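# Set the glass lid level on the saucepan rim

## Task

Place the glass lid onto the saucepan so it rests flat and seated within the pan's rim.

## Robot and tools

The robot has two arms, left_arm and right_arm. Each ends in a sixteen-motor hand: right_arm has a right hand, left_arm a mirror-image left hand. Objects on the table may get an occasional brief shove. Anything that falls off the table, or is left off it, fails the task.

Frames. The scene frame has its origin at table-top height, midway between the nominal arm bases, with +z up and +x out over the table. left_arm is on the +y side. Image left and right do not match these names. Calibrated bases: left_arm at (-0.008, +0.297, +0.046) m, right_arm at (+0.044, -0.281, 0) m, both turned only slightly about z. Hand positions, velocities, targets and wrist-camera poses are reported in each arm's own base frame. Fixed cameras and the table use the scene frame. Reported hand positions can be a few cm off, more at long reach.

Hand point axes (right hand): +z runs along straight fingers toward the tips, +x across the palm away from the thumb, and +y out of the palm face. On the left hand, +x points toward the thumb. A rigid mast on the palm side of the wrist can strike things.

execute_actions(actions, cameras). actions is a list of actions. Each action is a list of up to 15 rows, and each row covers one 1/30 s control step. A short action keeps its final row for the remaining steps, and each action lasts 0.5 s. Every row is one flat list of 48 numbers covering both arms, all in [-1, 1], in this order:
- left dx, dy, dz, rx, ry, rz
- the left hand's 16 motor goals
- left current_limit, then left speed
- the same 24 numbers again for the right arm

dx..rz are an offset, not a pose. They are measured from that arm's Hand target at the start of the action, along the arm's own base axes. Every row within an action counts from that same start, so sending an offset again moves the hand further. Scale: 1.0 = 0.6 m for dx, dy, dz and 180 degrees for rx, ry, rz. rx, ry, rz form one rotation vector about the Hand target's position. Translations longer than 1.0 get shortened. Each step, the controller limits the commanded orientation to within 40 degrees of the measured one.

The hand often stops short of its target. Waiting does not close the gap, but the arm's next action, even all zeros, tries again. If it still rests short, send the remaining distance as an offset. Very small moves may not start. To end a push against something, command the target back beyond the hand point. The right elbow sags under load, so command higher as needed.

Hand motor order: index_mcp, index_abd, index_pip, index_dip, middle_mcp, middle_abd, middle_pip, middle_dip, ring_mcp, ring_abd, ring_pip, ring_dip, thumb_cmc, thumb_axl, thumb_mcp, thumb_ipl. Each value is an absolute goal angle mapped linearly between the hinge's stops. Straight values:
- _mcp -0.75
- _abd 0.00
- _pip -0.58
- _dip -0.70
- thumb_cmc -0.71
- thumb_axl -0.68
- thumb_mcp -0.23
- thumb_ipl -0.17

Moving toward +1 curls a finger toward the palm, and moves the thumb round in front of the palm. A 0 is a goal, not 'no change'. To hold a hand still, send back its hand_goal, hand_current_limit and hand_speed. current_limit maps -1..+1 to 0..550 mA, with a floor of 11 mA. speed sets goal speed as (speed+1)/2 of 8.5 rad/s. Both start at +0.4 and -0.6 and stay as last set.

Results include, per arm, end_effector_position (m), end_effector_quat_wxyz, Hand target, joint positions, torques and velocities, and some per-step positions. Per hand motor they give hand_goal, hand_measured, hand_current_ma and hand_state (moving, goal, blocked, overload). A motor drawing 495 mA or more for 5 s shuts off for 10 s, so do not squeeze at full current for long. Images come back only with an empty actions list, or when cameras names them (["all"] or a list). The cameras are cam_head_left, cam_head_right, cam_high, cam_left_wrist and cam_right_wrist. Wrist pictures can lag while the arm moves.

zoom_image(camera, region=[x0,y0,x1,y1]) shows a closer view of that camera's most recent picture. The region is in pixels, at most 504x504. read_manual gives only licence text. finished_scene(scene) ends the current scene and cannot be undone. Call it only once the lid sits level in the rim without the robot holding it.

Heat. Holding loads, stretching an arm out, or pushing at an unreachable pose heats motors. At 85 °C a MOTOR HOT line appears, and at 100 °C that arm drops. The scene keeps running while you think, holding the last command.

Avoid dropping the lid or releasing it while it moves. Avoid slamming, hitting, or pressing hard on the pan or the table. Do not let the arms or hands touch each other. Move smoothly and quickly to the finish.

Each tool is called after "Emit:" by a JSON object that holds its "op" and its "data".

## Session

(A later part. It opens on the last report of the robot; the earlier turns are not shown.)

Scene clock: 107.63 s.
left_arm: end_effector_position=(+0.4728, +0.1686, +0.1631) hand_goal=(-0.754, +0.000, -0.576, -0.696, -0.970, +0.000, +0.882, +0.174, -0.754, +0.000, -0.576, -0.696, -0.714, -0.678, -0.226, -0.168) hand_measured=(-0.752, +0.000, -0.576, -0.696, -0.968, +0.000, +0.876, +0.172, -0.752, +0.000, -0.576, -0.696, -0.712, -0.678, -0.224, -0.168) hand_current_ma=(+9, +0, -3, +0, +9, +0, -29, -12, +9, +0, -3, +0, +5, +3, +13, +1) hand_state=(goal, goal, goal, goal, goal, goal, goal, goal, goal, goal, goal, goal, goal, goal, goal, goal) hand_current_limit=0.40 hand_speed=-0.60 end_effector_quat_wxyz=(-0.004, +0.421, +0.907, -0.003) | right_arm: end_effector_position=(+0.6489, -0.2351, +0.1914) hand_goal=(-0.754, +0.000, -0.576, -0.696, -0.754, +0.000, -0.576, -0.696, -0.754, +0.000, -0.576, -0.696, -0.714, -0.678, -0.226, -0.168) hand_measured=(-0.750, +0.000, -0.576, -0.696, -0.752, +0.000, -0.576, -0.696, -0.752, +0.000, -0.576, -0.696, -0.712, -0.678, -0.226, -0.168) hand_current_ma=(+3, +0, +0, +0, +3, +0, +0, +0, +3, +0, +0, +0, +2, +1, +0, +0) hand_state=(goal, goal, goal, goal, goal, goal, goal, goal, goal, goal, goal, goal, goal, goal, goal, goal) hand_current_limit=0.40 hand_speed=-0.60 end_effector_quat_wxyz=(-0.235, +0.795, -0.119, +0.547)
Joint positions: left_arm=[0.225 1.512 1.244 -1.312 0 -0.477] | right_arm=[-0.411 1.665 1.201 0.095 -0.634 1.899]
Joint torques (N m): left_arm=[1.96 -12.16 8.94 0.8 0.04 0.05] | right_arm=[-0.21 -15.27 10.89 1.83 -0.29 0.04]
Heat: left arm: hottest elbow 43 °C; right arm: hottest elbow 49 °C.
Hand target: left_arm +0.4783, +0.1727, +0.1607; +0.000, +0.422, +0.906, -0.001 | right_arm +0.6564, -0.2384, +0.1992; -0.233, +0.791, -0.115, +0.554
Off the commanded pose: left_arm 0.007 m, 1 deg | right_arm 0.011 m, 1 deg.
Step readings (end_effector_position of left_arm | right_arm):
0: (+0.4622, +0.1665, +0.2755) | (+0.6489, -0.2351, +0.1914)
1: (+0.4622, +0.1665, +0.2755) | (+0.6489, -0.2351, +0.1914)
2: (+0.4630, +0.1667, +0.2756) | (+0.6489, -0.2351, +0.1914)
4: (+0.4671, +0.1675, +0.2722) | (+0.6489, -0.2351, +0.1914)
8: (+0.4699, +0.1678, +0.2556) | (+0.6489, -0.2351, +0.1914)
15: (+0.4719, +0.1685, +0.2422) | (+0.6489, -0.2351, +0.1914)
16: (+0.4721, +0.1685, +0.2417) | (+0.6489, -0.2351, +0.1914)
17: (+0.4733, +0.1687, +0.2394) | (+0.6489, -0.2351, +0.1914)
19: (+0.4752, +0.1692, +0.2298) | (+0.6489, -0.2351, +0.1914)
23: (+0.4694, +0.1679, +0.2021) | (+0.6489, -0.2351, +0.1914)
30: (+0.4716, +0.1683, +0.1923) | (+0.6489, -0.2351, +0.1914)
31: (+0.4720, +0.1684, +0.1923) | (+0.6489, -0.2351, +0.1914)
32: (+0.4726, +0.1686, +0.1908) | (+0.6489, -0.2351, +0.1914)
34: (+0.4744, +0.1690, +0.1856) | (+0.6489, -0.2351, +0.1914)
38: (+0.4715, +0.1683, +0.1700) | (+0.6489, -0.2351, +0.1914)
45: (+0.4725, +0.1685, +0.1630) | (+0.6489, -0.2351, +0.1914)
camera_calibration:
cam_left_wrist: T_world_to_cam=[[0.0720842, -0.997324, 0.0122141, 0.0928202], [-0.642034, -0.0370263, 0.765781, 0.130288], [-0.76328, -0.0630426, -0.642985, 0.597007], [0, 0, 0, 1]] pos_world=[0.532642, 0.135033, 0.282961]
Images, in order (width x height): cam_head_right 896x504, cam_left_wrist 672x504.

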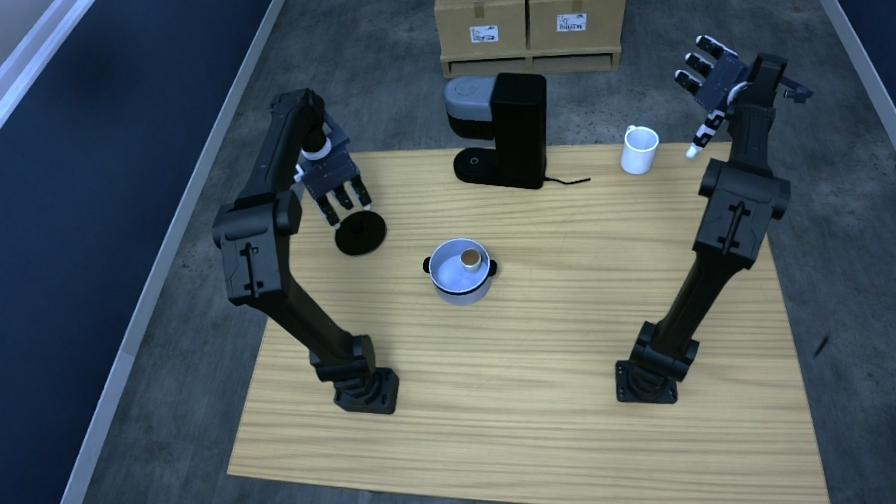

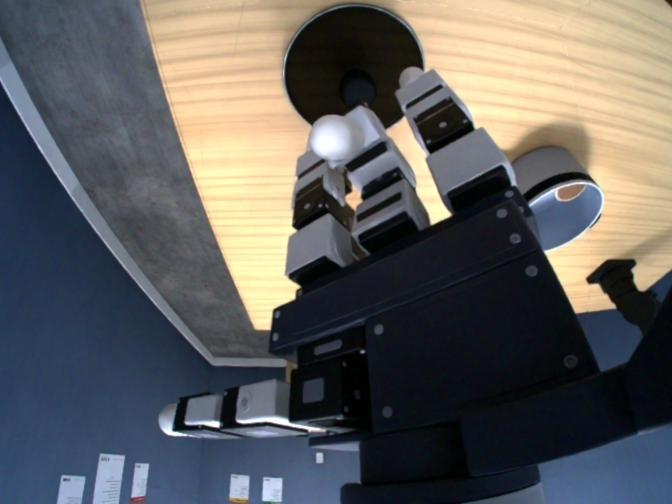

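Emit:
{"op": "execute_actions", "data": {"actions": [[[0.001,0.002,-0.05,0,0,0,-0.754,0,-0.576,-0.696,-0.97,0,0.883,0.174,-0.754,0,-0.576,-0.696,-0.714,-0.678,-0.226,-0.168,0.4,-0.6,0,0,0,0,0,0,-0.754,0,-0.576,-0.696,-0.754,0,-0.576,-0.696,-0.754,0,-0.576,-0.696,-0.714,-0.678,-0.226,-0.168,0.4,-0.6]],[[0,0,-0.025,0,0,0,-0.754,0,-0.576,-0.696,-0.97,0,0.883,0.174,-0.754,0,-0.576,-0.696,-0.714,-0.678,-0.226,-0.168,0.4,-0.6,0,0,0,0,0,0,-0.754,0,-0.576,-0.696,-0.754,0,-0.576,-0.696,-0.754,0,-0.576,-0.696,-0.714,-0.678,-0.226,-0.168,0.4,-0.6]]], "cameras": ["cam_left_wrist","cam_head_right"]}}

Emit:
{"op": "zoom_image", "data": {"camera": "cam_left_wrist", "region": [280, 30, 440, 160]}}

Emit:
{"op": "zoom_image", "data": {"camera": "cam_head_right", "region": [315, 180, 405, 260]}}

Scene clock: 123.60 s.
left_arm: end_effector_position=(+0.4746, +0.1700, +0.1207) hand_goal=(-0.754, +0.000, -0.576, -0.696, -0.970, +0.000, +0.882, +0.174, -0.754, +0.000, -0.576, -0.696, -0.714, -0.678, -0.226, -0.168) hand_measured=(-0.752, +0.000, -0.576, -0.696, -0.968, +0.000, +0.876, +0.172, -0.752, +0.000, -0.576, -0.696, -0.712, -0.678, -0.224, -0.168) hand_current_ma=(+9, +0, -3, +0, +9, +0, -29, -12, +9, +0, -3, +0, +5, +3, +13, +1) hand_state=(goal, goal, goal, goal, goal, goal, goal, goal, goal, goal, goal, goal, goal, goal, goal, goal) hand_current_limit=0.40 hand_speed=-0.60 end_effector_quat_wxyz=(-0.002, +0.421, +0.907, -0.001) | right_arm: end_effector_position=(+0.6489, -0.2351, +0.1914) hand_goal=(-0.754, +0.000, -0.576, -0.696, -0.754, +0.000, -0.576, -0.696, -0.754, +0.000, -0.576, -0.696, -0.714, -0.678, -0.226, -0.168) hand_measured=(-0.750, +0.000, -0.576, -0.696, -0.752, +0.000, -0.576, -0.696, -0.752, +0.000, -0.576, -0.696, -0.712, -0.678, -0.226, -0.168) hand_current_ma=(+3, +0, +0, +0, +3, +0, +0, +0, +3, +0, +0, +0, +2, +1, +0, +0) hand_state=(goal, goal, goal, goal, goal, goal, goal, goal, goal, goal, goal, goal, goal, goal, goal, goal) hand_current_limit=0.40 hand_speed=-0.60 end_effector_quat_wxyz=(-0.235, +0.795, -0.119, +0.547)
Joint positions: left_arm=[0.227 1.55 1.169 -1.193 0 -0.474] | right_arm=[-0.411 1.665 1.201 0.095 -0.634 1.899]
Joint torques (N m): left_arm=[2.02 -12.1 8.4 0.81 0.04 0.05] | right_arm=[-0.32 -15.27 10.85 1.88 -0.3 0.03]
Heat: left arm: hottest elbow 42 °C; right arm: hottest elbow 49 °C.
Hand target: left_arm +0.4789, +0.1739, +0.1157; +0.000, +0.422, +0.906, -0.001 | right_arm +0.6564, -0.2384, +0.1992; -0.233, +0.791, -0.115, +0.554
Off the commanded pose: left_arm 0.008 m, 0 deg | right_arm 0.011 m, 1 deg.
Step readings (end_effector_position of left_arm | right_arm):
0: (+0.4728, +0.1686, +0.1631) | (+0.6489, -0.2351, +0.1914)
1: (+0.4728, +0.1686, +0.1628) | (+0.6489, -0.2351, +0.1914)
2: (+0.4735, +0.1687, +0.1618) | (+0.6489, -0.2351, +0.1914)
4: (+0.4752, +0.1693, +0.1573) | (+0.6489, -0.2351, +0.1914)
8: (+0.4730, +0.1693, +0.1421) | (+0.6489, -0.2351, +0.1914)
15: (+0.4730, +0.1697, +0.1321) | (+0.6489, -0.2351, +0.1914)
16: (+0.4733, +0.1697, +0.1322) | (+0.6489, -0.2351, +0.1914)
17: (+0.4740, +0.1699, +0.1321) | (+0.6489, -0.2351, +0.1914)
19: (+0.4753, +0.1702, +0.1306) | (+0.6489, -0.2351, +0.1914)
23: (+0.4746, +0.1700, +0.1249) | (+0.6489, -0.2351, +0.1914)
30: (+0.4744, +0.1700, +0.1206) | (+0.6489, -0.2351, +0.1914)
camera_calibration:
cam_left_wrist: T_world_to_cam=[[0.0720534, -0.997336, 0.0113364, 0.0947823], [-0.646282, -0.038028, 0.762151, 0.166562], [-0.75969, -0.0622421, -0.6473, 0.569879], [0, 0, 0, 1]] pos_world=[0.533748, 0.136334, 0.240863]
Images, in order (width x height): cam_head_right 896x504, cam_left_wrist 672x504.

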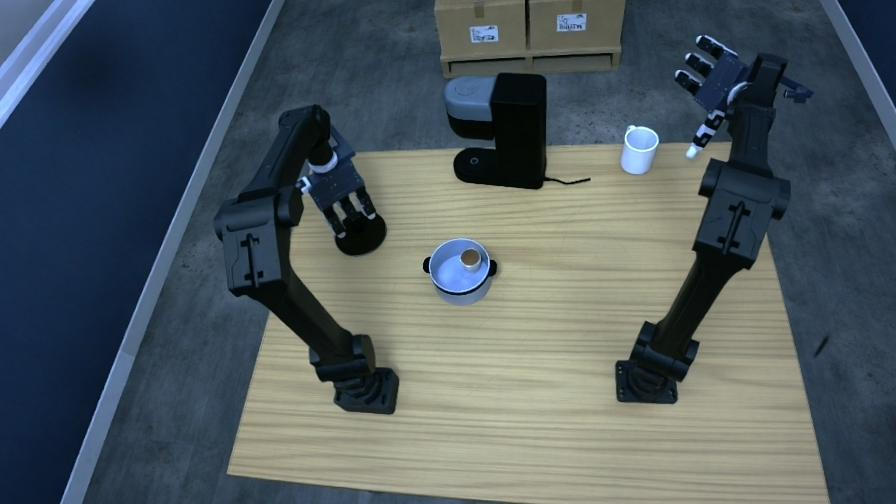

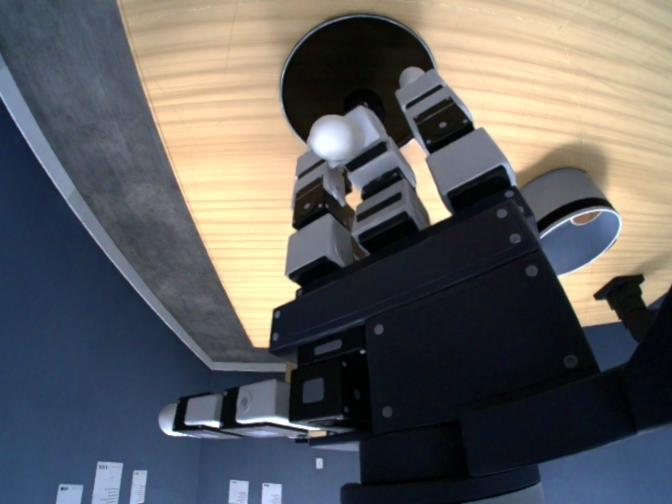

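Scaled by 3.150 from the camera's 672x504 image, which has a finer 960x720 frame.

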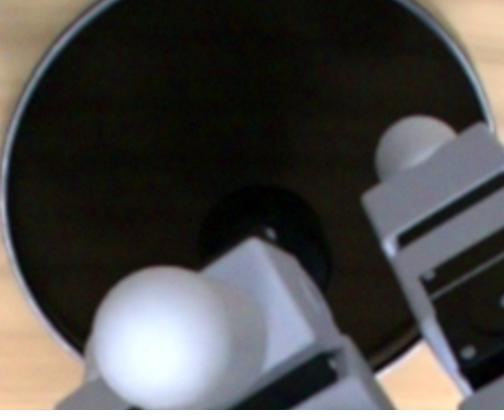

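Scaled by 5.600 from the camera's 896x504 image, which has a finer 1280x720 frame.

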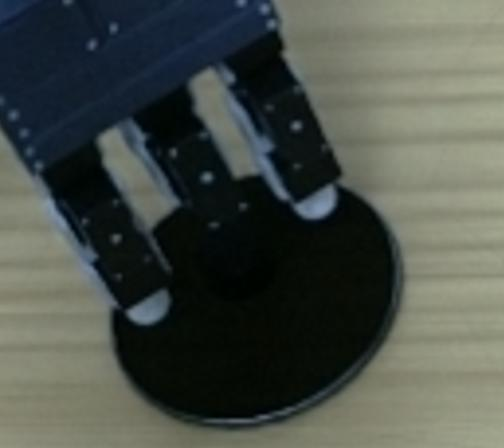

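Emit:
{"op": "execute_actions", "data": {"actions": [[[0,-0.001,-0.016,0,0,0,-0.754,0,-0.576,-0.696,-0.97,0,0.883,0.174,-0.754,0,-0.576,-0.696,-0.714,-0.678,-0.226,-0.168,0.4,-0.6,0,0,0,0,0,0,-0.754,0,-0.576,-0.696,-0.754,0,-0.576,-0.696,-0.754,0,-0.576,-0.696,-0.714,-0.678,-0.226,-0.168,0.4,-0.6]],[[0,0,-0.012,0,0,0,-0.754,0,-0.576,-0.696,-0.97,0,0.883,0.174,-0.754,0,-0.576,-0.696,-0.714,-0.678,-0.226,-0.168,0.4,-0.6,0,0,0,0,0,0,-0.754,0,-0.576,-0.696,-0.754,0,-0.576,-0.696,-0.754,0,-0.576,-0.696,-0.714,-0.678,-0.226,-0.168,0.4,-0.6]]], "cameras": ["cam_head_right"]}}

Emit:
{"op": "zoom_image", "data": {"camera": "cam_head_right", "region": [315, 180, 405, 260]}}

Scene clock: 133.97 s.
left_arm: end_effector_position=(+0.4749, +0.1701, +0.1046) hand_goal=(-0.754, +0.000, -0.576, -0.696, -0.970, +0.000, +0.882, +0.174, -0.754, +0.000, -0.576, -0.696, -0.714, -0.678, -0.226, -0.168) hand_measured=(-0.752, +0.000, -0.576, -0.696, -0.968, +0.000, +0.876, +0.172, -0.752, +0.000, -0.576, -0.696, -0.712, -0.678, -0.224, -0.168) hand_current_ma=(+9, +0, -3, +0, +9, +0, -29, -12, +9, +0, -3, +0, +5, +3, +13, +1) hand_state=(goal, goal, goal, goal, goal, goal, goal, goal, goal, goal, goal, goal, goal, goal, goal, goal) hand_current_limit=0.40 hand_speed=-0.60 end_effector_quat_wxyz=(-0.001, +0.421, +0.907, -0.001) | right_arm: end_effector_position=(+0.6489, -0.2351, +0.1914) hand_goal=(-0.754, +0.000, -0.576, -0.696, -0.754, +0.000, -0.576, -0.696, -0.754, +0.000, -0.576, -0.696, -0.714, -0.678, -0.226, -0.168) hand_measured=(-0.750, +0.000, -0.576, -0.696, -0.752, +0.000, -0.576, -0.696, -0.752, +0.000, -0.576, -0.696, -0.712, -0.678, -0.226, -0.168) hand_current_ma=(+3, +0, +0, +0, +3, +0, +0, +0, +3, +0, +0, +0, +2, +1, +0, +0) hand_state=(goal, goal, goal, goal, goal, goal, goal, goal, goal, goal, goal, goal, goal, goal, goal, goal) hand_current_limit=0.40 hand_speed=-0.60 end_effector_quat_wxyz=(-0.235, +0.795, -0.119, +0.547)
Joint positions: left_arm=[0.227 1.567 1.143 -1.149 0 -0.474] | right_arm=[-0.411 1.665 1.201 0.095 -0.634 1.899]
Joint torques (N m): left_arm=[1.96 -11.99 8.23 0.83 0.04 0.04] | right_arm=[-0.5 -15.15 10.86 1.8 -0.28 0.03]
Heat: left arm: hottest elbow 41 °C; right arm: hottest elbow 49 °C.
Hand target: left_arm +0.4789, +0.1732, +0.0988; +0.000, +0.423, +0.906, -0.001 | right_arm +0.6564, -0.2384, +0.1992; -0.233, +0.791, -0.115, +0.554
Off the commanded pose: left_arm 0.008 m, 0 deg | right_arm 0.011 m, 1 deg.
Step readings (end_effector_position of left_arm | right_arm):
0: (+0.4747, +0.1700, +0.1207) | (+0.6489, -0.2351, +0.1914)
1: (+0.4748, +0.1700, +0.1207) | (+0.6489, -0.2351, +0.1914)
2: (+0.4749, +0.1701, +0.1204) | (+0.6489, -0.2351, +0.1914)
4: (+0.4755, +0.1702, +0.1192) | (+0.6489, -0.2351, +0.1914)
8: (+0.4749, +0.1701, +0.1146) | (+0.6489, -0.2351, +0.1914)
15: (+0.4745, +0.1700, +0.1112) | (+0.6489, -0.2351, +0.1914)
16: (+0.4746, +0.1700, +0.1112) | (+0.6489, -0.2351, +0.1914)
17: (+0.4749, +0.1701, +0.1112) | (+0.6489, -0.2351, +0.1914)
19: (+0.4755, +0.1702, +0.1105) | (+0.6489, -0.2351, +0.1914)
23: (+0.4752, +0.1701, +0.1072) | (+0.6489, -0.2351, +0.1914)
30: (+0.4748, +0.1700, +0.1045) | (+0.6489, -0.2351, +0.1914)
Images, in order (width x height): cam_head_right 896x504.

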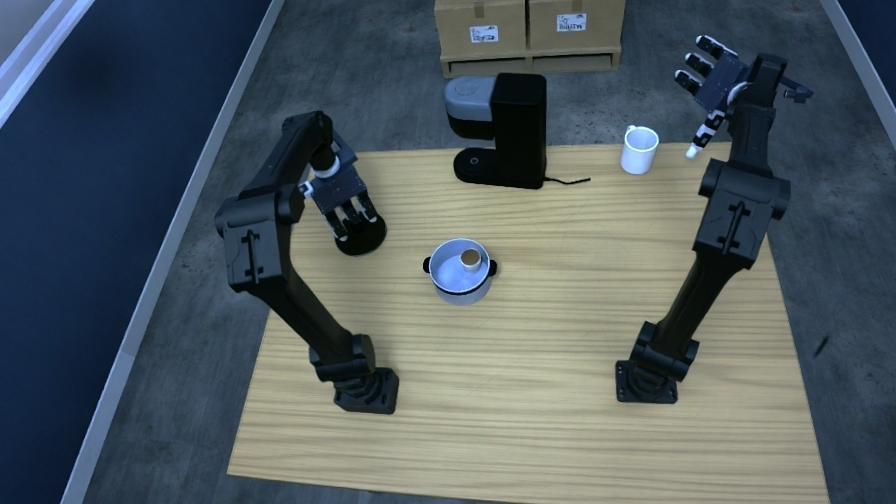

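Scaled by 5.600 from the camera's 896x504 image, which has a finer 1280x720 frame.

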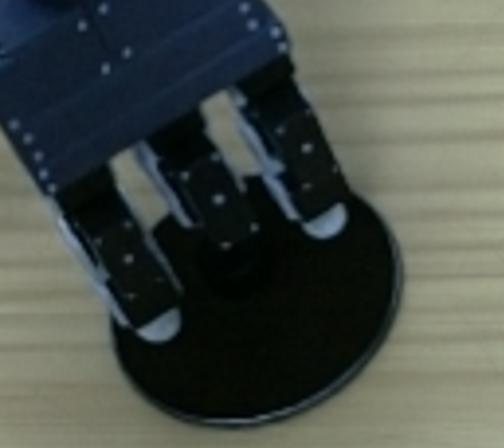

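Emit:
{"op": "execute_actions", "data": {"actions": [[[0,0,-0.012,0,0,0,-0.754,0,-0.576,-0.696,-0.97,0,0.883,0.174,-0.754,0,-0.576,-0.696,-0.714,-0.678,-0.226,-0.168,0.4,-0.6,0,0,0,0,0,0,-0.754,0,-0.576,-0.696,-0.754,0,-0.576,-0.696,-0.754,0,-0.576,-0.696,-0.714,-0.678,-0.226,-0.168,0.4,-0.6]],[[0,0,0,0,0,0,-0.754,0.35,-0.576,-0.696,-0.97,0,0.883,0.174,-0.754,-0.35,-0.576,-0.696,-0.714,-0.678,-0.226,-0.168,0.75,-0.85,0,0,0,0,0,0,-0.754,0,-0.576,-0.696,-0.754,0,-0.576,-0.696,-0.754,0,-0.576,-0.696,-0.714,-0.678,-0.226,-0.168,0.4,-0.6]],[[0,0,0,0,0,0,-0.754,0.35,-0.576,-0.696,-0.97,0,0.883,0.174,-0.754,-0.35,-0.576,-0.696,-0.714,-0.678,-0.226,-0.168,0.75,-0.85,0,0,0,0,0,0,-0.754,0,-0.576,-0.696,-0.754,0,-0.576,-0.696,-0.754,0,-0.576,-0.696,-0.714,-0.678,-0.226,-0.168,0.4,-0.6]]], "cameras": ["cam_head_right"]}}

Emit:
{"op": "zoom_image", "data": {"camera": "cam_head_right", "region": [315, 180, 405, 260]}}

Scene clock: 141.30 s.
left_arm: end_effector_position=(+0.4769, +0.1711, +0.1042) hand_goal=(-0.754, +0.350, -0.576, -0.696, -0.970, +0.000, +0.882, +0.174, -0.754, -0.350, -0.576, -0.696, -0.714, -0.678, -0.226, -0.168) hand_measured=(-0.756, +0.198, -0.576, -0.696, -0.968, +0.000, +0.876, +0.172, -0.760, -0.216, -0.580, -0.698, -0.712, -0.678, -0.224, -0.168) hand_current_ma=(-8, -481, -3, +0, +9, +0, -29, -12, -25, +481, -17, -5, +5, +3, +14, +1) hand_state=(goal, blocked, goal, goal, goal, goal, goal, goal, goal, blocked, goal, goal, goal, goal, goal, goal) hand_current_limit=0.75 hand_speed=-0.85 end_effector_quat_wxyz=(+0.003, +0.421, +0.907, +0.003) | right_arm: end_effector_position=(+0.6489, -0.2351, +0.1914) hand_goal=(-0.754, +0.000, -0.576, -0.696, -0.754, +0.000, -0.576, -0.696, -0.754, +0.000, -0.576, -0.696, -0.714, -0.678, -0.226, -0.168) hand_measured=(-0.750, +0.000, -0.576, -0.696, -0.752, +0.000, -0.576, -0.696, -0.752, +0.000, -0.576, -0.696, -0.712, -0.678, -0.226, -0.168) hand_current_ma=(+3, +0, +0, +0, +3, +0, +0, +0, +3, +0, +0, +0, +2, +1, +0, +0) hand_state=(goal, goal, goal, goal, goal, goal, goal, goal, goal, goal, goal, goal, goal, goal, goal, goal) hand_current_limit=0.40 hand_speed=-0.60 end_effector_quat_wxyz=(-0.235, +0.795, -0.119, +0.547)
Joint positions: left_arm=[0.229 1.567 1.14 -1.135 0 -0.474] | right_arm=[-0.411 1.665 1.201 0.095 -0.634 1.899]
Joint torques (N m): left_arm=[1.85 -11.4 7.57 1.06 0.06 0.04] | right_arm=[-0.44 -15.27 10.88 1.83 -0.28 0.03]
Heat: left arm: hottest elbow 40 °C; right arm: hottest elbow 49 °C.
Hand target: left_arm +0.4789, +0.1734, +0.0916; +0.000, +0.422, +0.906, -0.001 | right_arm +0.6564, -0.2384, +0.1992; -0.233, +0.791, -0.115, +0.554
Off the commanded pose: left_arm 0.013 m, 1 deg | right_arm 0.011 m, 1 deg.
Step readings (end_effector_position of left_arm | right_arm):
0: (+0.4749, +0.1701, +0.1046) | (+0.6489, -0.2351, +0.1914)
1: (+0.4749, +0.1701, +0.1046) | (+0.6489, -0.2351, +0.1914)
2: (+0.4752, +0.1701, +0.1045) | (+0.6489, -0.2351, +0.1914)
4: (+0.4755, +0.1702, +0.1040) | (+0.6489, -0.2351, +0.1914)
8: (+0.4762, +0.1703, +0.1040) | (+0.6489, -0.2351, +0.1914)
15: (+0.4764, +0.1703, +0.1040) | (+0.6489, -0.2351, +0.1914)
16: (+0.4764, +0.1703, +0.1040) | (+0.6489, -0.2351, +0.1914)
17: (+0.4764, +0.1703, +0.1040) | (+0.6489, -0.2351, +0.1914)
19: (+0.4765, +0.1703, +0.1040) | (+0.6489, -0.2351, +0.1914)
23: (+0.4766, +0.1703, +0.1041) | (+0.6489, -0.2351, +0.1914)
30: (+0.4771, +0.1707, +0.1042) | (+0.6489, -0.2351, +0.1914)
31: (+0.4770, +0.1709, +0.1042) | (+0.6489, -0.2351, +0.1914)
32: (+0.4769, +0.1711, +0.1042) | (+0.6489, -0.2351, +0.1914)
34: (+0.4769, +0.1711, +0.1042) | (+0.6489, -0.2351, +0.1914)
38: (+0.4769, +0.1711, +0.1042) | (+0.6489, -0.2351, +0.1914)
45: (+0.4769, +0.1711, +0.1042) | (+0.6489, -0.2351, +0.1914)
Images, in order (width x height): cam_head_right 896x504.

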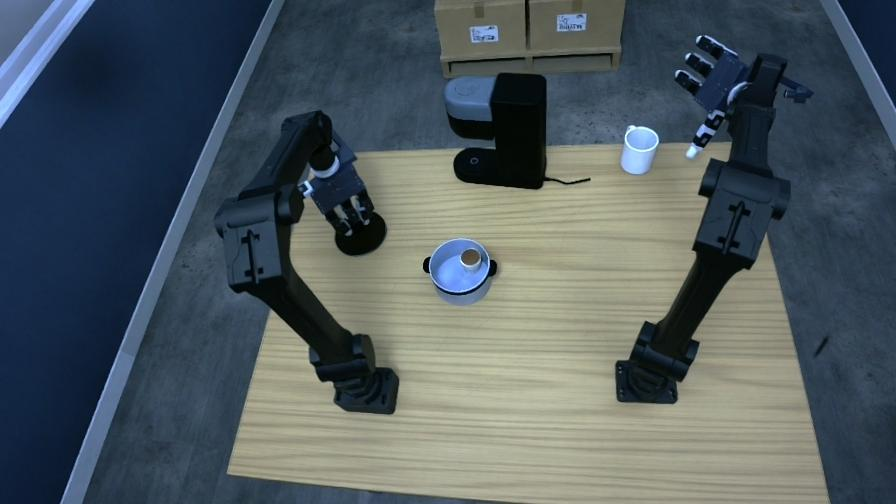

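Scaled by 5.600 from the camera's 896x504 image, which has a finer 1280x720 frame.

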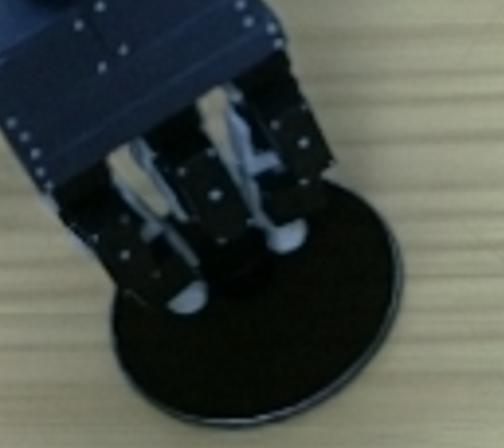

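Emit:
{"op": "execute_actions", "data": {"actions": [[[0,0,0.025,0,0,0,-0.754,0.35,-0.576,-0.696,-0.97,0,0.883,0.174,-0.754,-0.35,-0.576,-0.696,-0.714,-0.678,-0.226,-0.168,0.75,-0.85,0,0,0,0,0,0,-0.754,0,-0.576,-0.696,-0.754,0,-0.576,-0.696,-0.754,0,-0.576,-0.696,-0.714,-0.678,-0.226,-0.168,0.4,-0.6]],[[0,0,0.025,0,0,0,-0.754,0.35,-0.576,-0.696,-0.97,0,0.883,0.174,-0.754,-0.35,-0.576,-0.696,-0.714,-0.678,-0.226,-0.168,0.75,-0.85,0,0,0,0,0,0,-0.754,0,-0.576,-0.696,-0.754,0,-0.576,-0.696,-0.754,0,-0.576,-0.696,-0.714,-0.678,-0.226,-0.168,0.4,-0.6]],[[0,0,0.025,0,0,0,-0.754,0.35,-0.576,-0.696,-0.97,0,0.883,0.174,-0.754,-0.35,-0.576,-0.696,-0.714,-0.678,-0.226,-0.168,0.75,-0.85,0,0,0,0,0,0,-0.754,0,-0.576,-0.696,-0.754,0,-0.576,-0.696,-0.754,0,-0.576,-0.696,-0.714,-0.678,-0.226,-0.168,0.4,-0.6]],[[0,0,0.025,0,0,0,-0.754,0.35,-0.576,-0.696,-0.97,0,0.883,0.174,-0.754,-0.35,-0.576,-0.696,-0.714,-0.678,-0.226,-0.168,0.75,-0.85,0,0,0,0,0,0,-0.754,0,-0.576,-0.696,-0.754,0,-0.576,-0.696,-0.754,0,-0.576,-0.696,-0.714,-0.678,-0.226,-0.168,0.4,-0.6]]], "cameras": ["cam_head_right"]}}

Emit:
{"op": "zoom_image", "data": {"camera": "cam_head_right", "region": [315, 180, 405, 260]}}

Scene clock: 150.27 s.
left_arm: end_effector_position=(+0.4657, +0.1683, +0.1256) hand_goal=(-0.754, +0.350, -0.576, -0.696, -0.970, +0.000, +0.882, +0.174, -0.754, -0.350, -0.576, -0.696, -0.714, -0.678, -0.226, -0.168) hand_measured=(-0.748, +0.344, -0.572, -0.696, -0.968, +0.000, +0.876, +0.172, -0.748, -0.342, -0.574, -0.696, -0.712, -0.678, -0.224, -0.168) hand_current_ma=(+30, -21, +15, +3, +9, +0, -29, -12, +29, +26, +8, -1, +5, +3, +14, +1) hand_state=(goal, goal, goal, goal, goal, goal, goal, goal, goal, goal, goal, goal, goal, goal, goal, goal) hand_current_limit=0.75 hand_speed=-0.85 end_effector_quat_wxyz=(-0.019, +0.420, +0.907, -0.015) | right_arm: end_effector_position=(+0.6489, -0.2351, +0.1914) hand_goal=(-0.754, +0.000, -0.576, -0.696, -0.754, +0.000, -0.576, -0.696, -0.754, +0.000, -0.576, -0.696, -0.714, -0.678, -0.226, -0.168) hand_measured=(-0.750, +0.000, -0.576, -0.696, -0.752, +0.000, -0.576, -0.696, -0.752, +0.000, -0.576, -0.696, -0.712, -0.678, -0.226, -0.168) hand_current_ma=(+3, +0, +0, +0, +3, +0, +0, +0, +3, +0, +0, +0, +2, +1, +0, +0) hand_state=(goal, goal, goal, goal, goal, goal, goal, goal, goal, goal, goal, goal, goal, goal, goal, goal) hand_current_limit=0.40 hand_speed=-0.60 end_effector_quat_wxyz=(-0.235, +0.795, -0.119, +0.547)
Joint positions: left_arm=[0.229 1.548 1.188 -1.259 0.001 -0.474] | right_arm=[-0.411 1.665 1.201 0.095 -0.634 1.899]
Joint torques (N m): left_arm=[1.85 -14.97 11.63 -0.65 -0.02 0.02] | right_arm=[-0.38 -15.38 10.86 1.83 -0.27 0.05]
Heat: left arm: hottest elbow 40 °C; right arm: hottest elbow 49 °C.
Hand target: left_arm +0.4789, +0.1733, +0.1517; +0.000, +0.422, +0.906, -0.001 | right_arm +0.6564, -0.2384, +0.1992; -0.233, +0.791, -0.115, +0.554
Off the commanded pose: left_arm 0.030 m, 3 deg | right_arm 0.011 m, 1 deg.
Step readings (end_effector_position of left_arm | right_arm):
0: (+0.4769, +0.1711, +0.1042) | (+0.6489, -0.2351, +0.1914)
1: (+0.4769, +0.1711, +0.1042) | (+0.6489, -0.2351, +0.1914)
2: (+0.4769, +0.1711, +0.1042) | (+0.6489, -0.2351, +0.1914)
4: (+0.4769, +0.1711, +0.1042) | (+0.6489, -0.2351, +0.1914)
8: (+0.4763, +0.1710, +0.1041) | (+0.6489, -0.2351, +0.1914)
15: (+0.4759, +0.1709, +0.1040) | (+0.6489, -0.2351, +0.1914)
16: (+0.4759, +0.1709, +0.1041) | (+0.6489, -0.2351, +0.1914)
17: (+0.4754, +0.1708, +0.1043) | (+0.6489, -0.2351, +0.1914)
19: (+0.4741, +0.1704, +0.1044) | (+0.6489, -0.2351, +0.1914)
23: (+0.4700, +0.1693, +0.1033) | (+0.6489, -0.2351, +0.1914)
30: (+0.4684, +0.1689, +0.1029) | (+0.6489, -0.2351, +0.1914)
31: (+0.4684, +0.1689, +0.1030) | (+0.6489, -0.2351, +0.1914)
32: (+0.4683, +0.1689, +0.1035) | (+0.6489, -0.2351, +0.1914)
34: (+0.4657, +0.1683, +0.1032) | (+0.6489, -0.2351, +0.1914)
38: (+0.4606, +0.1671, +0.1021) | (+0.6489, -0.2351, +0.1914)
45: (+0.4593, +0.1668, +0.1020) | (+0.6489, -0.2351, +0.1914)
46: (+0.4594, +0.1668, +0.1023) | (+0.6489, -0.2351, +0.1914)
47: (+0.4593, +0.1668, +0.1029) | (+0.6489, -0.2351, +0.1914)
49: (+0.4590, +0.1667, +0.1049) | (+0.6489, -0.2351, +0.1914)
53: (+0.4601, +0.1670, +0.1100) | (+0.6489, -0.2351, +0.1914)
60: (+0.4619, +0.1674, +0.1136) | (+0.6489, -0.2351, +0.1914)
Images, in order (width x height): cam_head_right 896x504.

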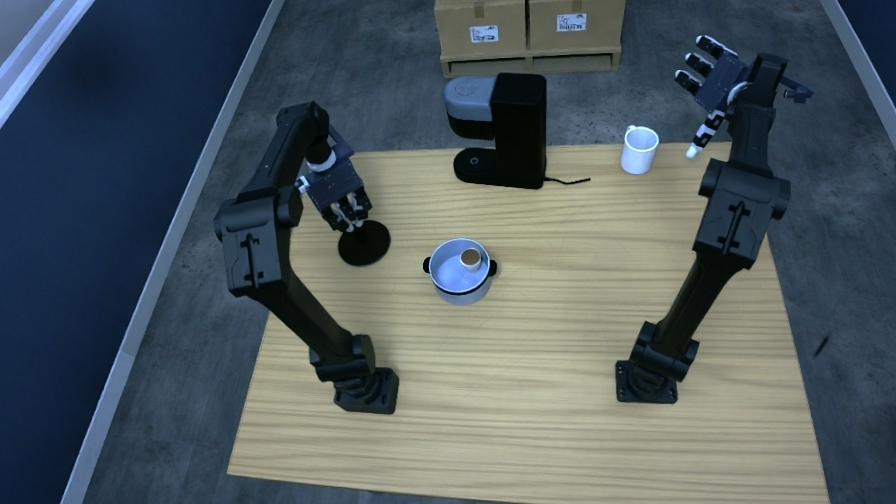

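Scaled by 5.600 from the camera's 896x504 image, which has a finer 1280x720 frame.

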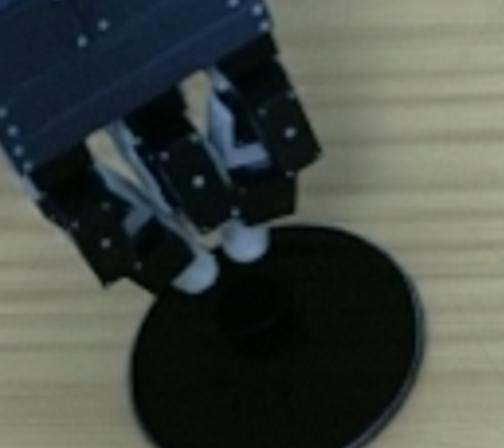

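Emit:
{"op": "execute_actions", "data": {"actions": [[[0,0,0.04,0,0,0,-0.754,0.1,-0.576,-0.696,-0.97,0,0.883,0.174,-0.754,-0.1,-0.576,-0.696,-0.714,-0.678,-0.226,-0.168,0.4,-0.6,0,0,0,0,0,0,-0.754,0,-0.576,-0.696,-0.754,0,-0.576,-0.696,-0.754,0,-0.576,-0.696,-0.714,-0.678,-0.226,-0.168,0.4,-0.6]],[[0,0,0,0,0,0,-0.754,0,-0.576,-0.696,-0.97,0,0.883,0.174,-0.754,0,-0.576,-0.696,-0.714,-0.678,-0.226,-0.168,0.4,-0.6,0,0,0,0,0,0,-0.754,0,-0.576,-0.696,-0.754,0,-0.576,-0.696,-0.754,0,-0.576,-0.696,-0.714,-0.678,-0.226,-0.168,0.4,-0.6]]], "cameras": ["cam_left_wrist","cam_head_right"]}}

Emit:
{"op": "zoom_image", "data": {"camera": "cam_left_wrist", "region": [280, 30, 480, 190]}}

Emit:
{"op": "zoom_image", "data": {"camera": "cam_head_right", "region": [320, 190, 410, 270]}}

Scene clock: 163.87 s.
left_arm: end_effector_position=(+0.4674, +0.1687, +0.1506) hand_goal=(-0.754, +0.000, -0.576, -0.696, -0.970, +0.000, +0.882, +0.174, -0.754, +0.000, -0.576, -0.696, -0.714, -0.678, -0.226, -0.168) hand_measured=(-0.748, +0.004, -0.572, -0.696, -0.968, +0.000, +0.876, +0.172, -0.748, -0.004, -0.574, -0.696, -0.712, -0.678, -0.224, -0.168) hand_current_ma=(+28, +11, +15, +3, +9, +0, -29, -12, +28, -11, +8, -1, +5, +3, +14, +1) hand_state=(goal, goal, goal, goal, goal, goal, goal, goal, goal, goal, goal, goal, goal, goal, goal, goal) hand_current_limit=0.40 hand_speed=-0.60 end_effector_quat_wxyz=(-0.018, +0.420, +0.907, -0.015) | right_arm: end_effector_position=(+0.6489, -0.2351, +0.1914) hand_goal=(-0.754, +0.000, -0.576, -0.696, -0.754, +0.000, -0.576, -0.696, -0.754, +0.000, -0.576, -0.696, -0.714, -0.678, -0.226, -0.168) hand_measured=(-0.750, +0.000, -0.576, -0.696, -0.752, +0.000, -0.576, -0.696, -0.752, +0.000, -0.576, -0.696, -0.712, -0.678, -0.226, -0.168) hand_current_ma=(+3, +0, +0, +0, +3, +0, +0, +0, +3, +0, +0, +0, +2, +1, +0, +0) hand_state=(goal, goal, goal, goal, goal, goal, goal, goal, goal, goal, goal, goal, goal, goal, goal, goal) hand_current_limit=0.40 hand_speed=-0.60 end_effector_quat_wxyz=(-0.235, +0.795, -0.119, +0.547)
Joint positions: left_arm=[0.229 1.53 1.236 -1.323 0.001 -0.474] | right_arm=[-0.411 1.665 1.201 0.095 -0.634 1.899]
Joint torques (N m): left_arm=[1.79 -14.33 11.89 -0.47 -0.01 0.02] | right_arm=[-0.44 -15.15 10.85 1.76 -0.28 0.04]
Heat: left arm: hottest elbow 41 °C; right arm: hottest elbow 50 °C.
Hand target: left_arm +0.4789, +0.1733, +0.1756; +0.000, +0.422, +0.906, -0.001 | right_arm +0.6564, -0.2384, +0.1992; -0.233, +0.791, -0.115, +0.554
Off the commanded pose: left_arm 0.028 m, 3 deg | right_arm 0.011 m, 1 deg.
Step readings (end_effector_position of left_arm | right_arm):
0: (+0.4657, +0.1683, +0.1256) | (+0.6489, -0.2351, +0.1914)
1: (+0.4655, +0.1683, +0.1257) | (+0.6489, -0.2351, +0.1914)
2: (+0.4650, +0.1681, +0.1265) | (+0.6489, -0.2351, +0.1914)
4: (+0.4635, +0.1678, +0.1294) | (+0.6489, -0.2351, +0.1914)
8: (+0.4654, +0.1682, +0.1407) | (+0.6489, -0.2351, +0.1914)
15: (+0.4679, +0.1688, +0.1507) | (+0.6489, -0.2351, +0.1914)
16: (+0.4678, +0.1688, +0.1507) | (+0.6489, -0.2351, +0.1914)
17: (+0.4676, +0.1688, +0.1507) | (+0.6489, -0.2351, +0.1914)
19: (+0.4675, +0.1687, +0.1506) | (+0.6489, -0.2351, +0.1914)
23: (+0.4674, +0.1687, +0.1506) | (+0.6489, -0.2351, +0.1914)
30: (+0.4674, +0.1687, +0.1506) | (+0.6489, -0.2351, +0.1914)
camera_calibration:
cam_left_wrist: T_world_to_cam=[[0.0734526, -0.997116, 0.0191022, 0.0917582], [-0.614158, -0.0301343, 0.788608, 0.118751], [-0.785758, -0.069657, -0.6146, 0.592174], [0, 0, 0, 1]] pos_world=[0.531497, 0.136321, 0.268549]
Images, in order (width x height): cam_head_right 896x504, cam_left_wrist 672x504.

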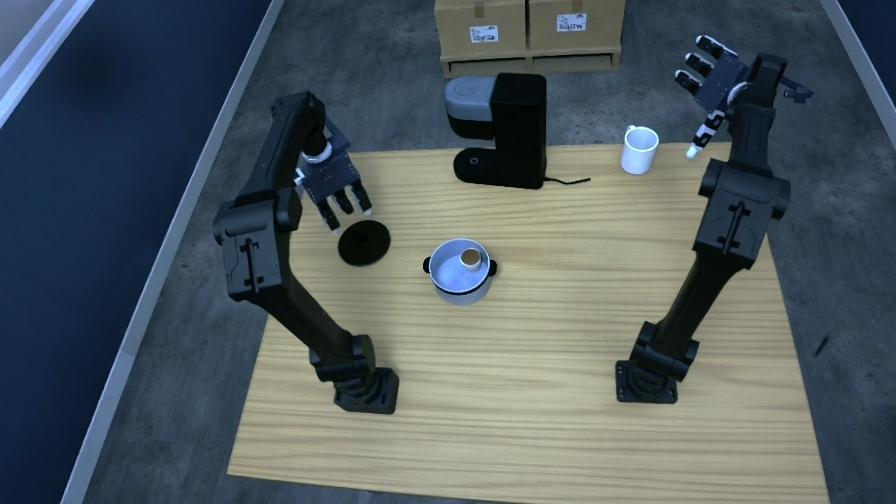

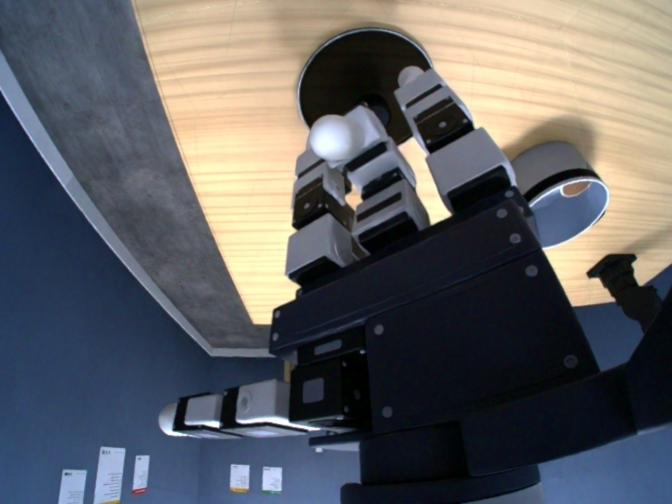

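Scaled by 2.520 from the camera's 672x504 image, which has a finer 960x720 frame.

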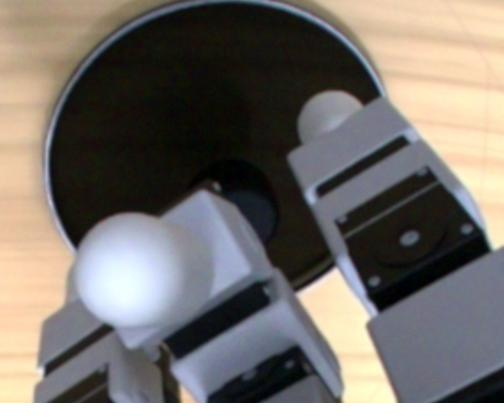

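Scaled by 5.600 from the camera's 896x504 image, which has a finer 1280x720 frame.

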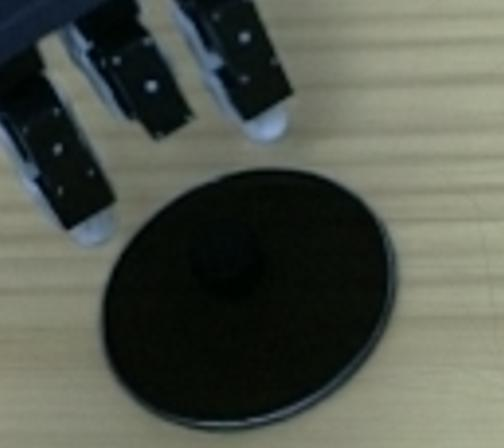

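Emit:
{"op": "execute_actions", "data": {"actions": [[[-0.052,-0.033,0,0,0,0,-0.754,0,-0.576,-0.696,-0.97,0,0.883,0.174,-0.754,0,-0.576,-0.696,-0.714,-0.678,-0.226,-0.168,0.4,-0.6,0,0,0,0,0,0,-0.754,0,-0.576,-0.696,-0.754,0,-0.576,-0.696,-0.754,0,-0.576,-0.696,-0.714,-0.678,-0.226,-0.168,0.4,-0.6]],[[0,0,-0.05,0,0,0,-0.754,0,-0.576,-0.696,-0.97,0,0.883,0.174,-0.754,0,-0.576,-0.696,-0.714,-0.678,-0.226,-0.168,0.4,-0.6,0,0,0,0,0,0,-0.754,0,-0.576,-0.696,-0.754,0,-0.576,-0.696,-0.754,0,-0.576,-0.696,-0.714,-0.678,-0.226,-0.168,0.4,-0.6]],[[0,0,-0.05,0,0,0,-0.754,0,-0.576,-0.696,-0.97,0,0.883,0.174,-0.754,0,-0.576,-0.696,-0.714,-0.678,-0.226,-0.168,0.4,-0.6,0,0,0,0,0,0,-0.754,0,-0.576,-0.696,-0.754,0,-0.576,-0.696,-0.754,0,-0.576,-0.696,-0.714,-0.678,-0.226,-0.168,0.4,-0.6]]], "cameras": ["cam_left_wrist","cam_head_right"]}}

Emit:
{"op": "zoom_image", "data": {"camera": "cam_left_wrist", "region": [280, 30, 480, 190]}}

Emit:
{"op": "zoom_image", "data": {"camera": "cam_head_right", "region": [320, 190, 410, 270]}}

Scene clock: 177.70 s.
left_arm: end_effector_position=(+0.4418, +0.1545, +0.1170) hand_goal=(-0.754, +0.000, -0.576, -0.696, -0.970, +0.000, +0.882, +0.174, -0.754, +0.000, -0.576, -0.696, -0.714, -0.678, -0.226, -0.168) hand_measured=(-0.750, +0.002, -0.572, -0.696, -0.968, +0.000, +0.876, +0.172, -0.750, -0.002, -0.574, -0.696, -0.712, -0.678, -0.224, -0.168) hand_current_ma=(+19, +10, +13, +3, +8, +0, -29, -12, +21, -10, +8, -1, +5, +3, +14, +1) hand_state=(goal, goal, goal, goal, goal, goal, goal, goal, goal, goal, goal, goal, goal, goal, goal, goal) hand_current_limit=0.40 hand_speed=-0.60 end_effector_quat_wxyz=(-0.004, +0.425, +0.905, -0.004) | right_arm: end_effector_position=(+0.6489, -0.2351, +0.1914) hand_goal=(-0.754, +0.000, -0.576, -0.696, -0.754, +0.000, -0.576, -0.696, -0.754, +0.000, -0.576, -0.696, -0.714, -0.678, -0.226, -0.168) hand_measured=(-0.750, +0.000, -0.576, -0.696, -0.752, +0.000, -0.576, -0.696, -0.752, +0.000, -0.576, -0.696, -0.712, -0.678, -0.226, -0.168) hand_current_ma=(+3, +0, +0, +0, +3, +0, +0, +0, +3, +0, +0, +0, +2, +1, +0, +0) hand_state=(goal, goal, goal, goal, goal, goal, goal, goal, goal, goal, goal, goal, goal, goal, goal, goal) hand_current_limit=0.40 hand_speed=-0.60 end_effector_quat_wxyz=(-0.235, +0.795, -0.119, +0.547)
Joint positions: left_arm=[0.21 1.468 1.068 -1.181 0.001 -0.484] | right_arm=[-0.411 1.665 1.201 0.095 -0.634 1.899]
Joint torques (N m): left_arm=[0.91 -11.11 8.51 0.76 0.01 -0.18] | right_arm=[-0.5 -15.27 10.85 1.84 -0.28 0.03]
Heat: left arm: hottest elbow 40 °C; right arm: hottest elbow 50 °C.
Hand target: left_arm +0.4477, +0.1535, +0.1156; +0.000, +0.422, +0.906, -0.001 | right_arm +0.6564, -0.2384, +0.1992; -0.233, +0.791, -0.115, +0.554
Off the commanded pose: left_arm 0.006 m, 1 deg | right_arm 0.011 m, 1 deg.
Step readings (end_effector_position of left_arm | right_arm):
0: (+0.4674, +0.1687, +0.1506) | (+0.6489, -0.2351, +0.1914)
1: (+0.4674, +0.1687, +0.1508) | (+0.6489, -0.2351, +0.1914)
2: (+0.4672, +0.1686, +0.1517) | (+0.6489, -0.2351, +0.1914)
4: (+0.4630, +0.1671, +0.1532) | (+0.6489, -0.2351, +0.1914)
8: (+0.4512, +0.1605, +0.1613) | (+0.6489, -0.2351, +0.1914)
15: (+0.4496, +0.1560, +0.1702) | (+0.6489, -0.2351, +0.1914)
16: (+0.4490, +0.1559, +0.1693) | (+0.6489, -0.2351, +0.1914)
17: (+0.4483, +0.1557, +0.1677) | (+0.6489, -0.2351, +0.1914)
19: (+0.4468, +0.1554, +0.1618) | (+0.6489, -0.2351, +0.1914)
23: (+0.4403, +0.1541, +0.1484) | (+0.6489, -0.2351, +0.1914)
30: (+0.4416, +0.1544, +0.1467) | (+0.6489, -0.2351, +0.1914)
31: (+0.4418, +0.1544, +0.1465) | (+0.6489, -0.2351, +0.1914)
32: (+0.4425, +0.1546, +0.1456) | (+0.6489, -0.2351, +0.1914)
34: (+0.4441, +0.1549, +0.1411) | (+0.6489, -0.2351, +0.1914)
38: (+0.4415, +0.1544, +0.1259) | (+0.6489, -0.2351, +0.1914)
45: (+0.4413, +0.1544, +0.1168) | (+0.6489, -0.2351, +0.1914)
camera_calibration:
cam_left_wrist: T_world_to_cam=[[0.0637897, -0.997872, 0.0135011, 0.0851883], [-0.641334, -0.0306251, 0.76665, 0.143773], [-0.764605, -0.0575631, -0.641923, 0.54233], [0, 0, 0, 1]] pos_world=[0.50144, 0.120628, 0.23676]
Images, in order (width x height): cam_head_right 896x504, cam_left_wrist 672x504.

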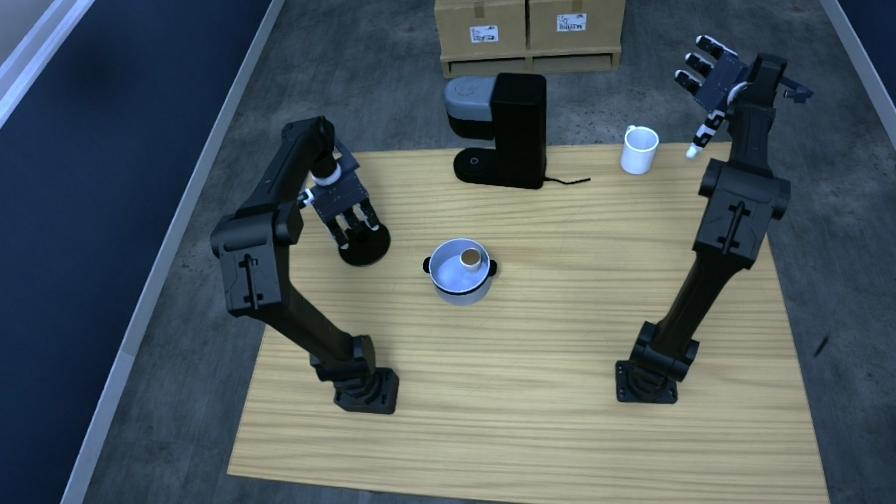

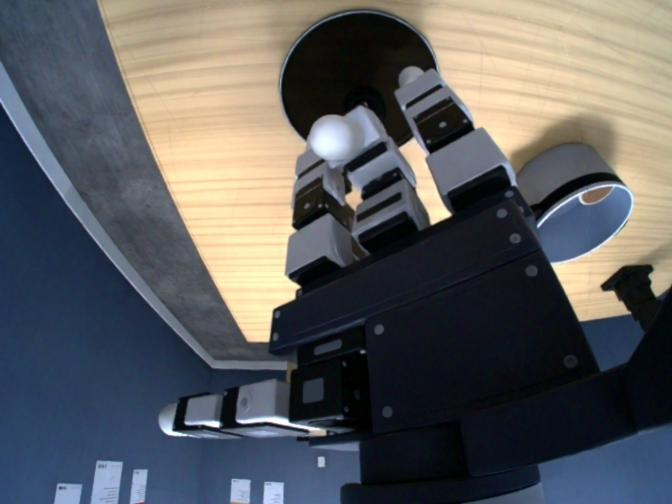

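Scaled by 2.520 from the camera's 672x504 image, which has a finer 960x720 frame.

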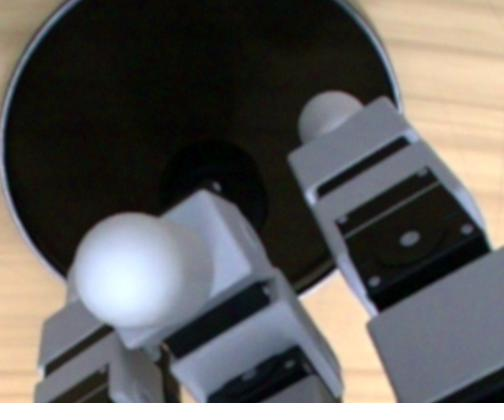

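Scaled by 5.600 from the camera's 896x504 image, which has a finer 1280x720 frame.

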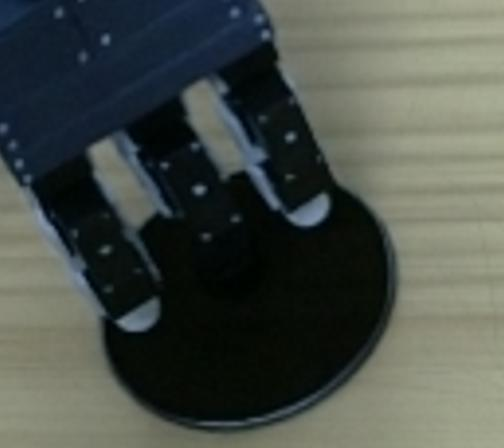

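Emit:
{"op": "execute_actions", "data": {"actions": [[[0,-0.001,-0.02,0,0,0,-0.754,0,-0.576,-0.696,-0.97,0,0.883,0.174,-0.754,0,-0.576,-0.696,-0.714,-0.678,-0.226,-0.168,0.4,-0.6,0,0,0,0,0,0,-0.754,0,-0.576,-0.696,-0.754,0,-0.576,-0.696,-0.754,0,-0.576,-0.696,-0.714,-0.678,-0.226,-0.168,0.4,-0.6]],[[0,0,-0.012,0,0,0,-0.754,0,-0.576,-0.696,-0.97,0,0.883,0.174,-0.754,0,-0.576,-0.696,-0.714,-0.678,-0.226,-0.168,0.4,-0.6,0,0,0,0,0,0,-0.754,0,-0.576,-0.696,-0.754,0,-0.576,-0.696,-0.754,0,-0.576,-0.696,-0.714,-0.678,-0.226,-0.168,0.4,-0.6]],[[0,0,0,0,0,0,-0.754,0.35,-0.576,-0.696,-0.97,0,0.883,0.174,-0.754,-0.35,-0.576,-0.696,-0.714,-0.678,-0.226,-0.168,0.75,-0.85,0,0,0,0,0,0,-0.754,0,-0.576,-0.696,-0.754,0,-0.576,-0.696,-0.754,0,-0.576,-0.696,-0.714,-0.678,-0.226,-0.168,0.4,-0.6]],[[0,0,0,0,0,0,-0.754,0.35,-0.576,-0.696,-0.97,0,0.883,0.174,-0.754,-0.35,-0.576,-0.696,-0.714,-0.678,-0.226,-0.168,0.75,-0.85,0,0,0,0,0,0,-0.754,0,-0.576,-0.696,-0.754,0,-0.576,-0.696,-0.754,0,-0.576,-0.696,-0.714,-0.678,-0.226,-0.168,0.4,-0.6]]], "cameras": ["cam_head_right"]}}

Emit:
{"op": "zoom_image", "data": {"camera": "cam_head_right", "region": [320, 190, 410, 270]}}

Scene clock: 200.47 s.
left_arm: end_effector_position=(+0.4445, +0.1541, +0.1033) hand_goal=(-0.754, +0.350, -0.576, -0.696, -0.970, +0.000, +0.882, +0.174, -0.754, -0.350, -0.576, -0.696, -0.714, -0.678, -0.226, -0.168) hand_measured=(-0.752, +0.196, -0.574, -0.696, -0.968, +0.000, +0.876, +0.172, -0.754, -0.210, -0.576, -0.696, -0.712, -0.678, -0.224, -0.168) hand_current_ma=(+11, -481, +8, +3, +8, +0, -29, -12, +2, +481, +2, -1, +5, +3, +14, +1) hand_state=(goal, blocked, goal, goal, goal, goal, goal, goal, goal, blocked, goal, goal, goal, goal, goal, goal) hand_current_limit=0.75 hand_speed=-0.85 end_effector_quat_wxyz=(+0.002, +0.425, +0.905, +0.000) | right_arm: end_effector_position=(+0.6489, -0.2351, +0.1914) hand_goal=(-0.754, +0.000, -0.576, -0.696, -0.754, +0.000, -0.576, -0.696, -0.754, +0.000, -0.576, -0.696, -0.714, -0.678, -0.226, -0.168) hand_measured=(-0.750, +0.000, -0.576, -0.696, -0.752, +0.000, -0.576, -0.696, -0.752, +0.000, -0.576, -0.696, -0.712, -0.678, -0.226, -0.168) hand_current_ma=(+3, +0, +0, +0, +3, +0, +0, +0, +3, +0, +0, +0, +2, +1, +0, +0) hand_state=(goal, goal, goal, goal, goal, goal, goal, goal, goal, goal, goal, goal, goal, goal, goal, goal) hand_current_limit=0.40 hand_speed=-0.60 end_effector_quat_wxyz=(-0.235, +0.795, -0.119, +0.547)
Joint positions: left_arm=[0.208 1.482 1.042 -1.127 0.003 -0.485] | right_arm=[-0.411 1.665 1.201 0.095 -0.634 1.899]
Joint torques (N m): left_arm=[0.97 -10.46 8.01 0.8 -0.05 -0.18] | right_arm=[-0.32 -15.38 10.85 1.85 -0.29 0.04]
Heat: left arm: hottest elbow 39 °C; right arm: hottest elbow 50 °C.
Hand target: left_arm +0.4477, +0.1528, +0.0964; +0.000, +0.422, +0.906, -0.001 | right_arm +0.6564, -0.2384, +0.1992; -0.233, +0.791, -0.115, +0.554
Off the commanded pose: left_arm 0.008 m, 0 deg | right_arm 0.011 m, 1 deg.
Step readings (end_effector_position of left_arm | right_arm):
0: (+0.4418, +0.1545, +0.1170) | (+0.6489, -0.2351, +0.1914)
1: (+0.4418, +0.1545, +0.1170) | (+0.6489, -0.2351, +0.1914)
2: (+0.4422, +0.1545, +0.1168) | (+0.6489, -0.2351, +0.1914)
4: (+0.4435, +0.1548, +0.1160) | (+0.6489, -0.2351, +0.1914)
8: (+0.4431, +0.1548, +0.1115) | (+0.6489, -0.2351, +0.1914)
15: (+0.4428, +0.1547, +0.1082) | (+0.6489, -0.2351, +0.1914)
16: (+0.4429, +0.1548, +0.1082) | (+0.6489, -0.2351, +0.1914)
17: (+0.4430, +0.1548, +0.1080) | (+0.6489, -0.2351, +0.1914)
19: (+0.4439, +0.1550, +0.1074) | (+0.6489, -0.2351, +0.1914)
23: (+0.4434, +0.1549, +0.1038) | (+0.6489, -0.2351, +0.1914)
30: (+0.4437, +0.1549, +0.1033) | (+0.6489, -0.2351, +0.1914)
31: (+0.4437, +0.1549, +0.1033) | (+0.6489, -0.2351, +0.1914)
32: (+0.4438, +0.1549, +0.1033) | (+0.6489, -0.2351, +0.1914)
34: (+0.4443, +0.1545, +0.1033) | (+0.6489, -0.2351, +0.1914)
38: (+0.4444, +0.1543, +0.1033) | (+0.6489, -0.2351, +0.1914)
45: (+0.4445, +0.1541, +0.1033) | (+0.6489, -0.2351, +0.1914)
46: (+0.4445, +0.1541, +0.1033) | (+0.6489, -0.2351, +0.1914)
47: (+0.4445, +0.1541, +0.1033) | (+0.6489, -0.2351, +0.1914)
49: (+0.4445, +0.1541, +0.1033) | (+0.6489, -0.2351, +0.1914)
53: (+0.4445, +0.1541, +0.1033) | (+0.6489, -0.2351, +0.1914)
60: (+0.4445, +0.1541, +0.1033) | (+0.6489, -0.2351, +0.1914)
Images, in order (width x height): cam_head_right 896x504.

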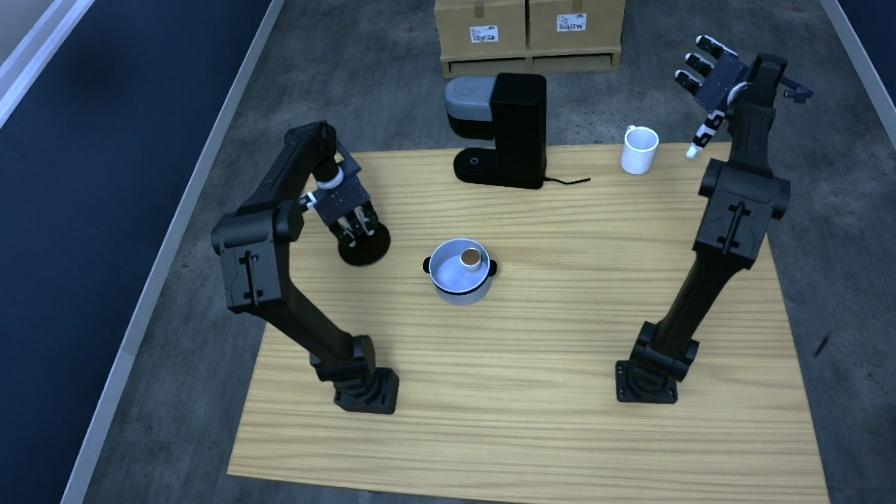

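Scaled by 5.600 from the camera's 896x504 image, which has a finer 1280x720 frame.

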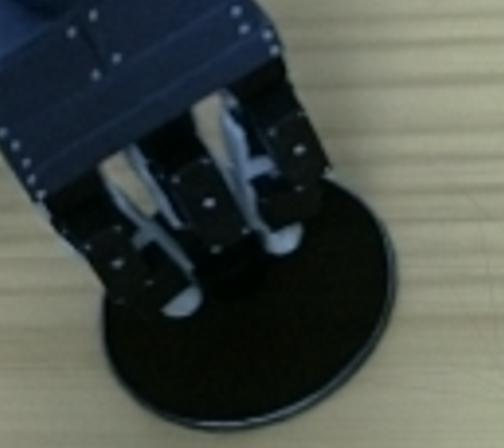

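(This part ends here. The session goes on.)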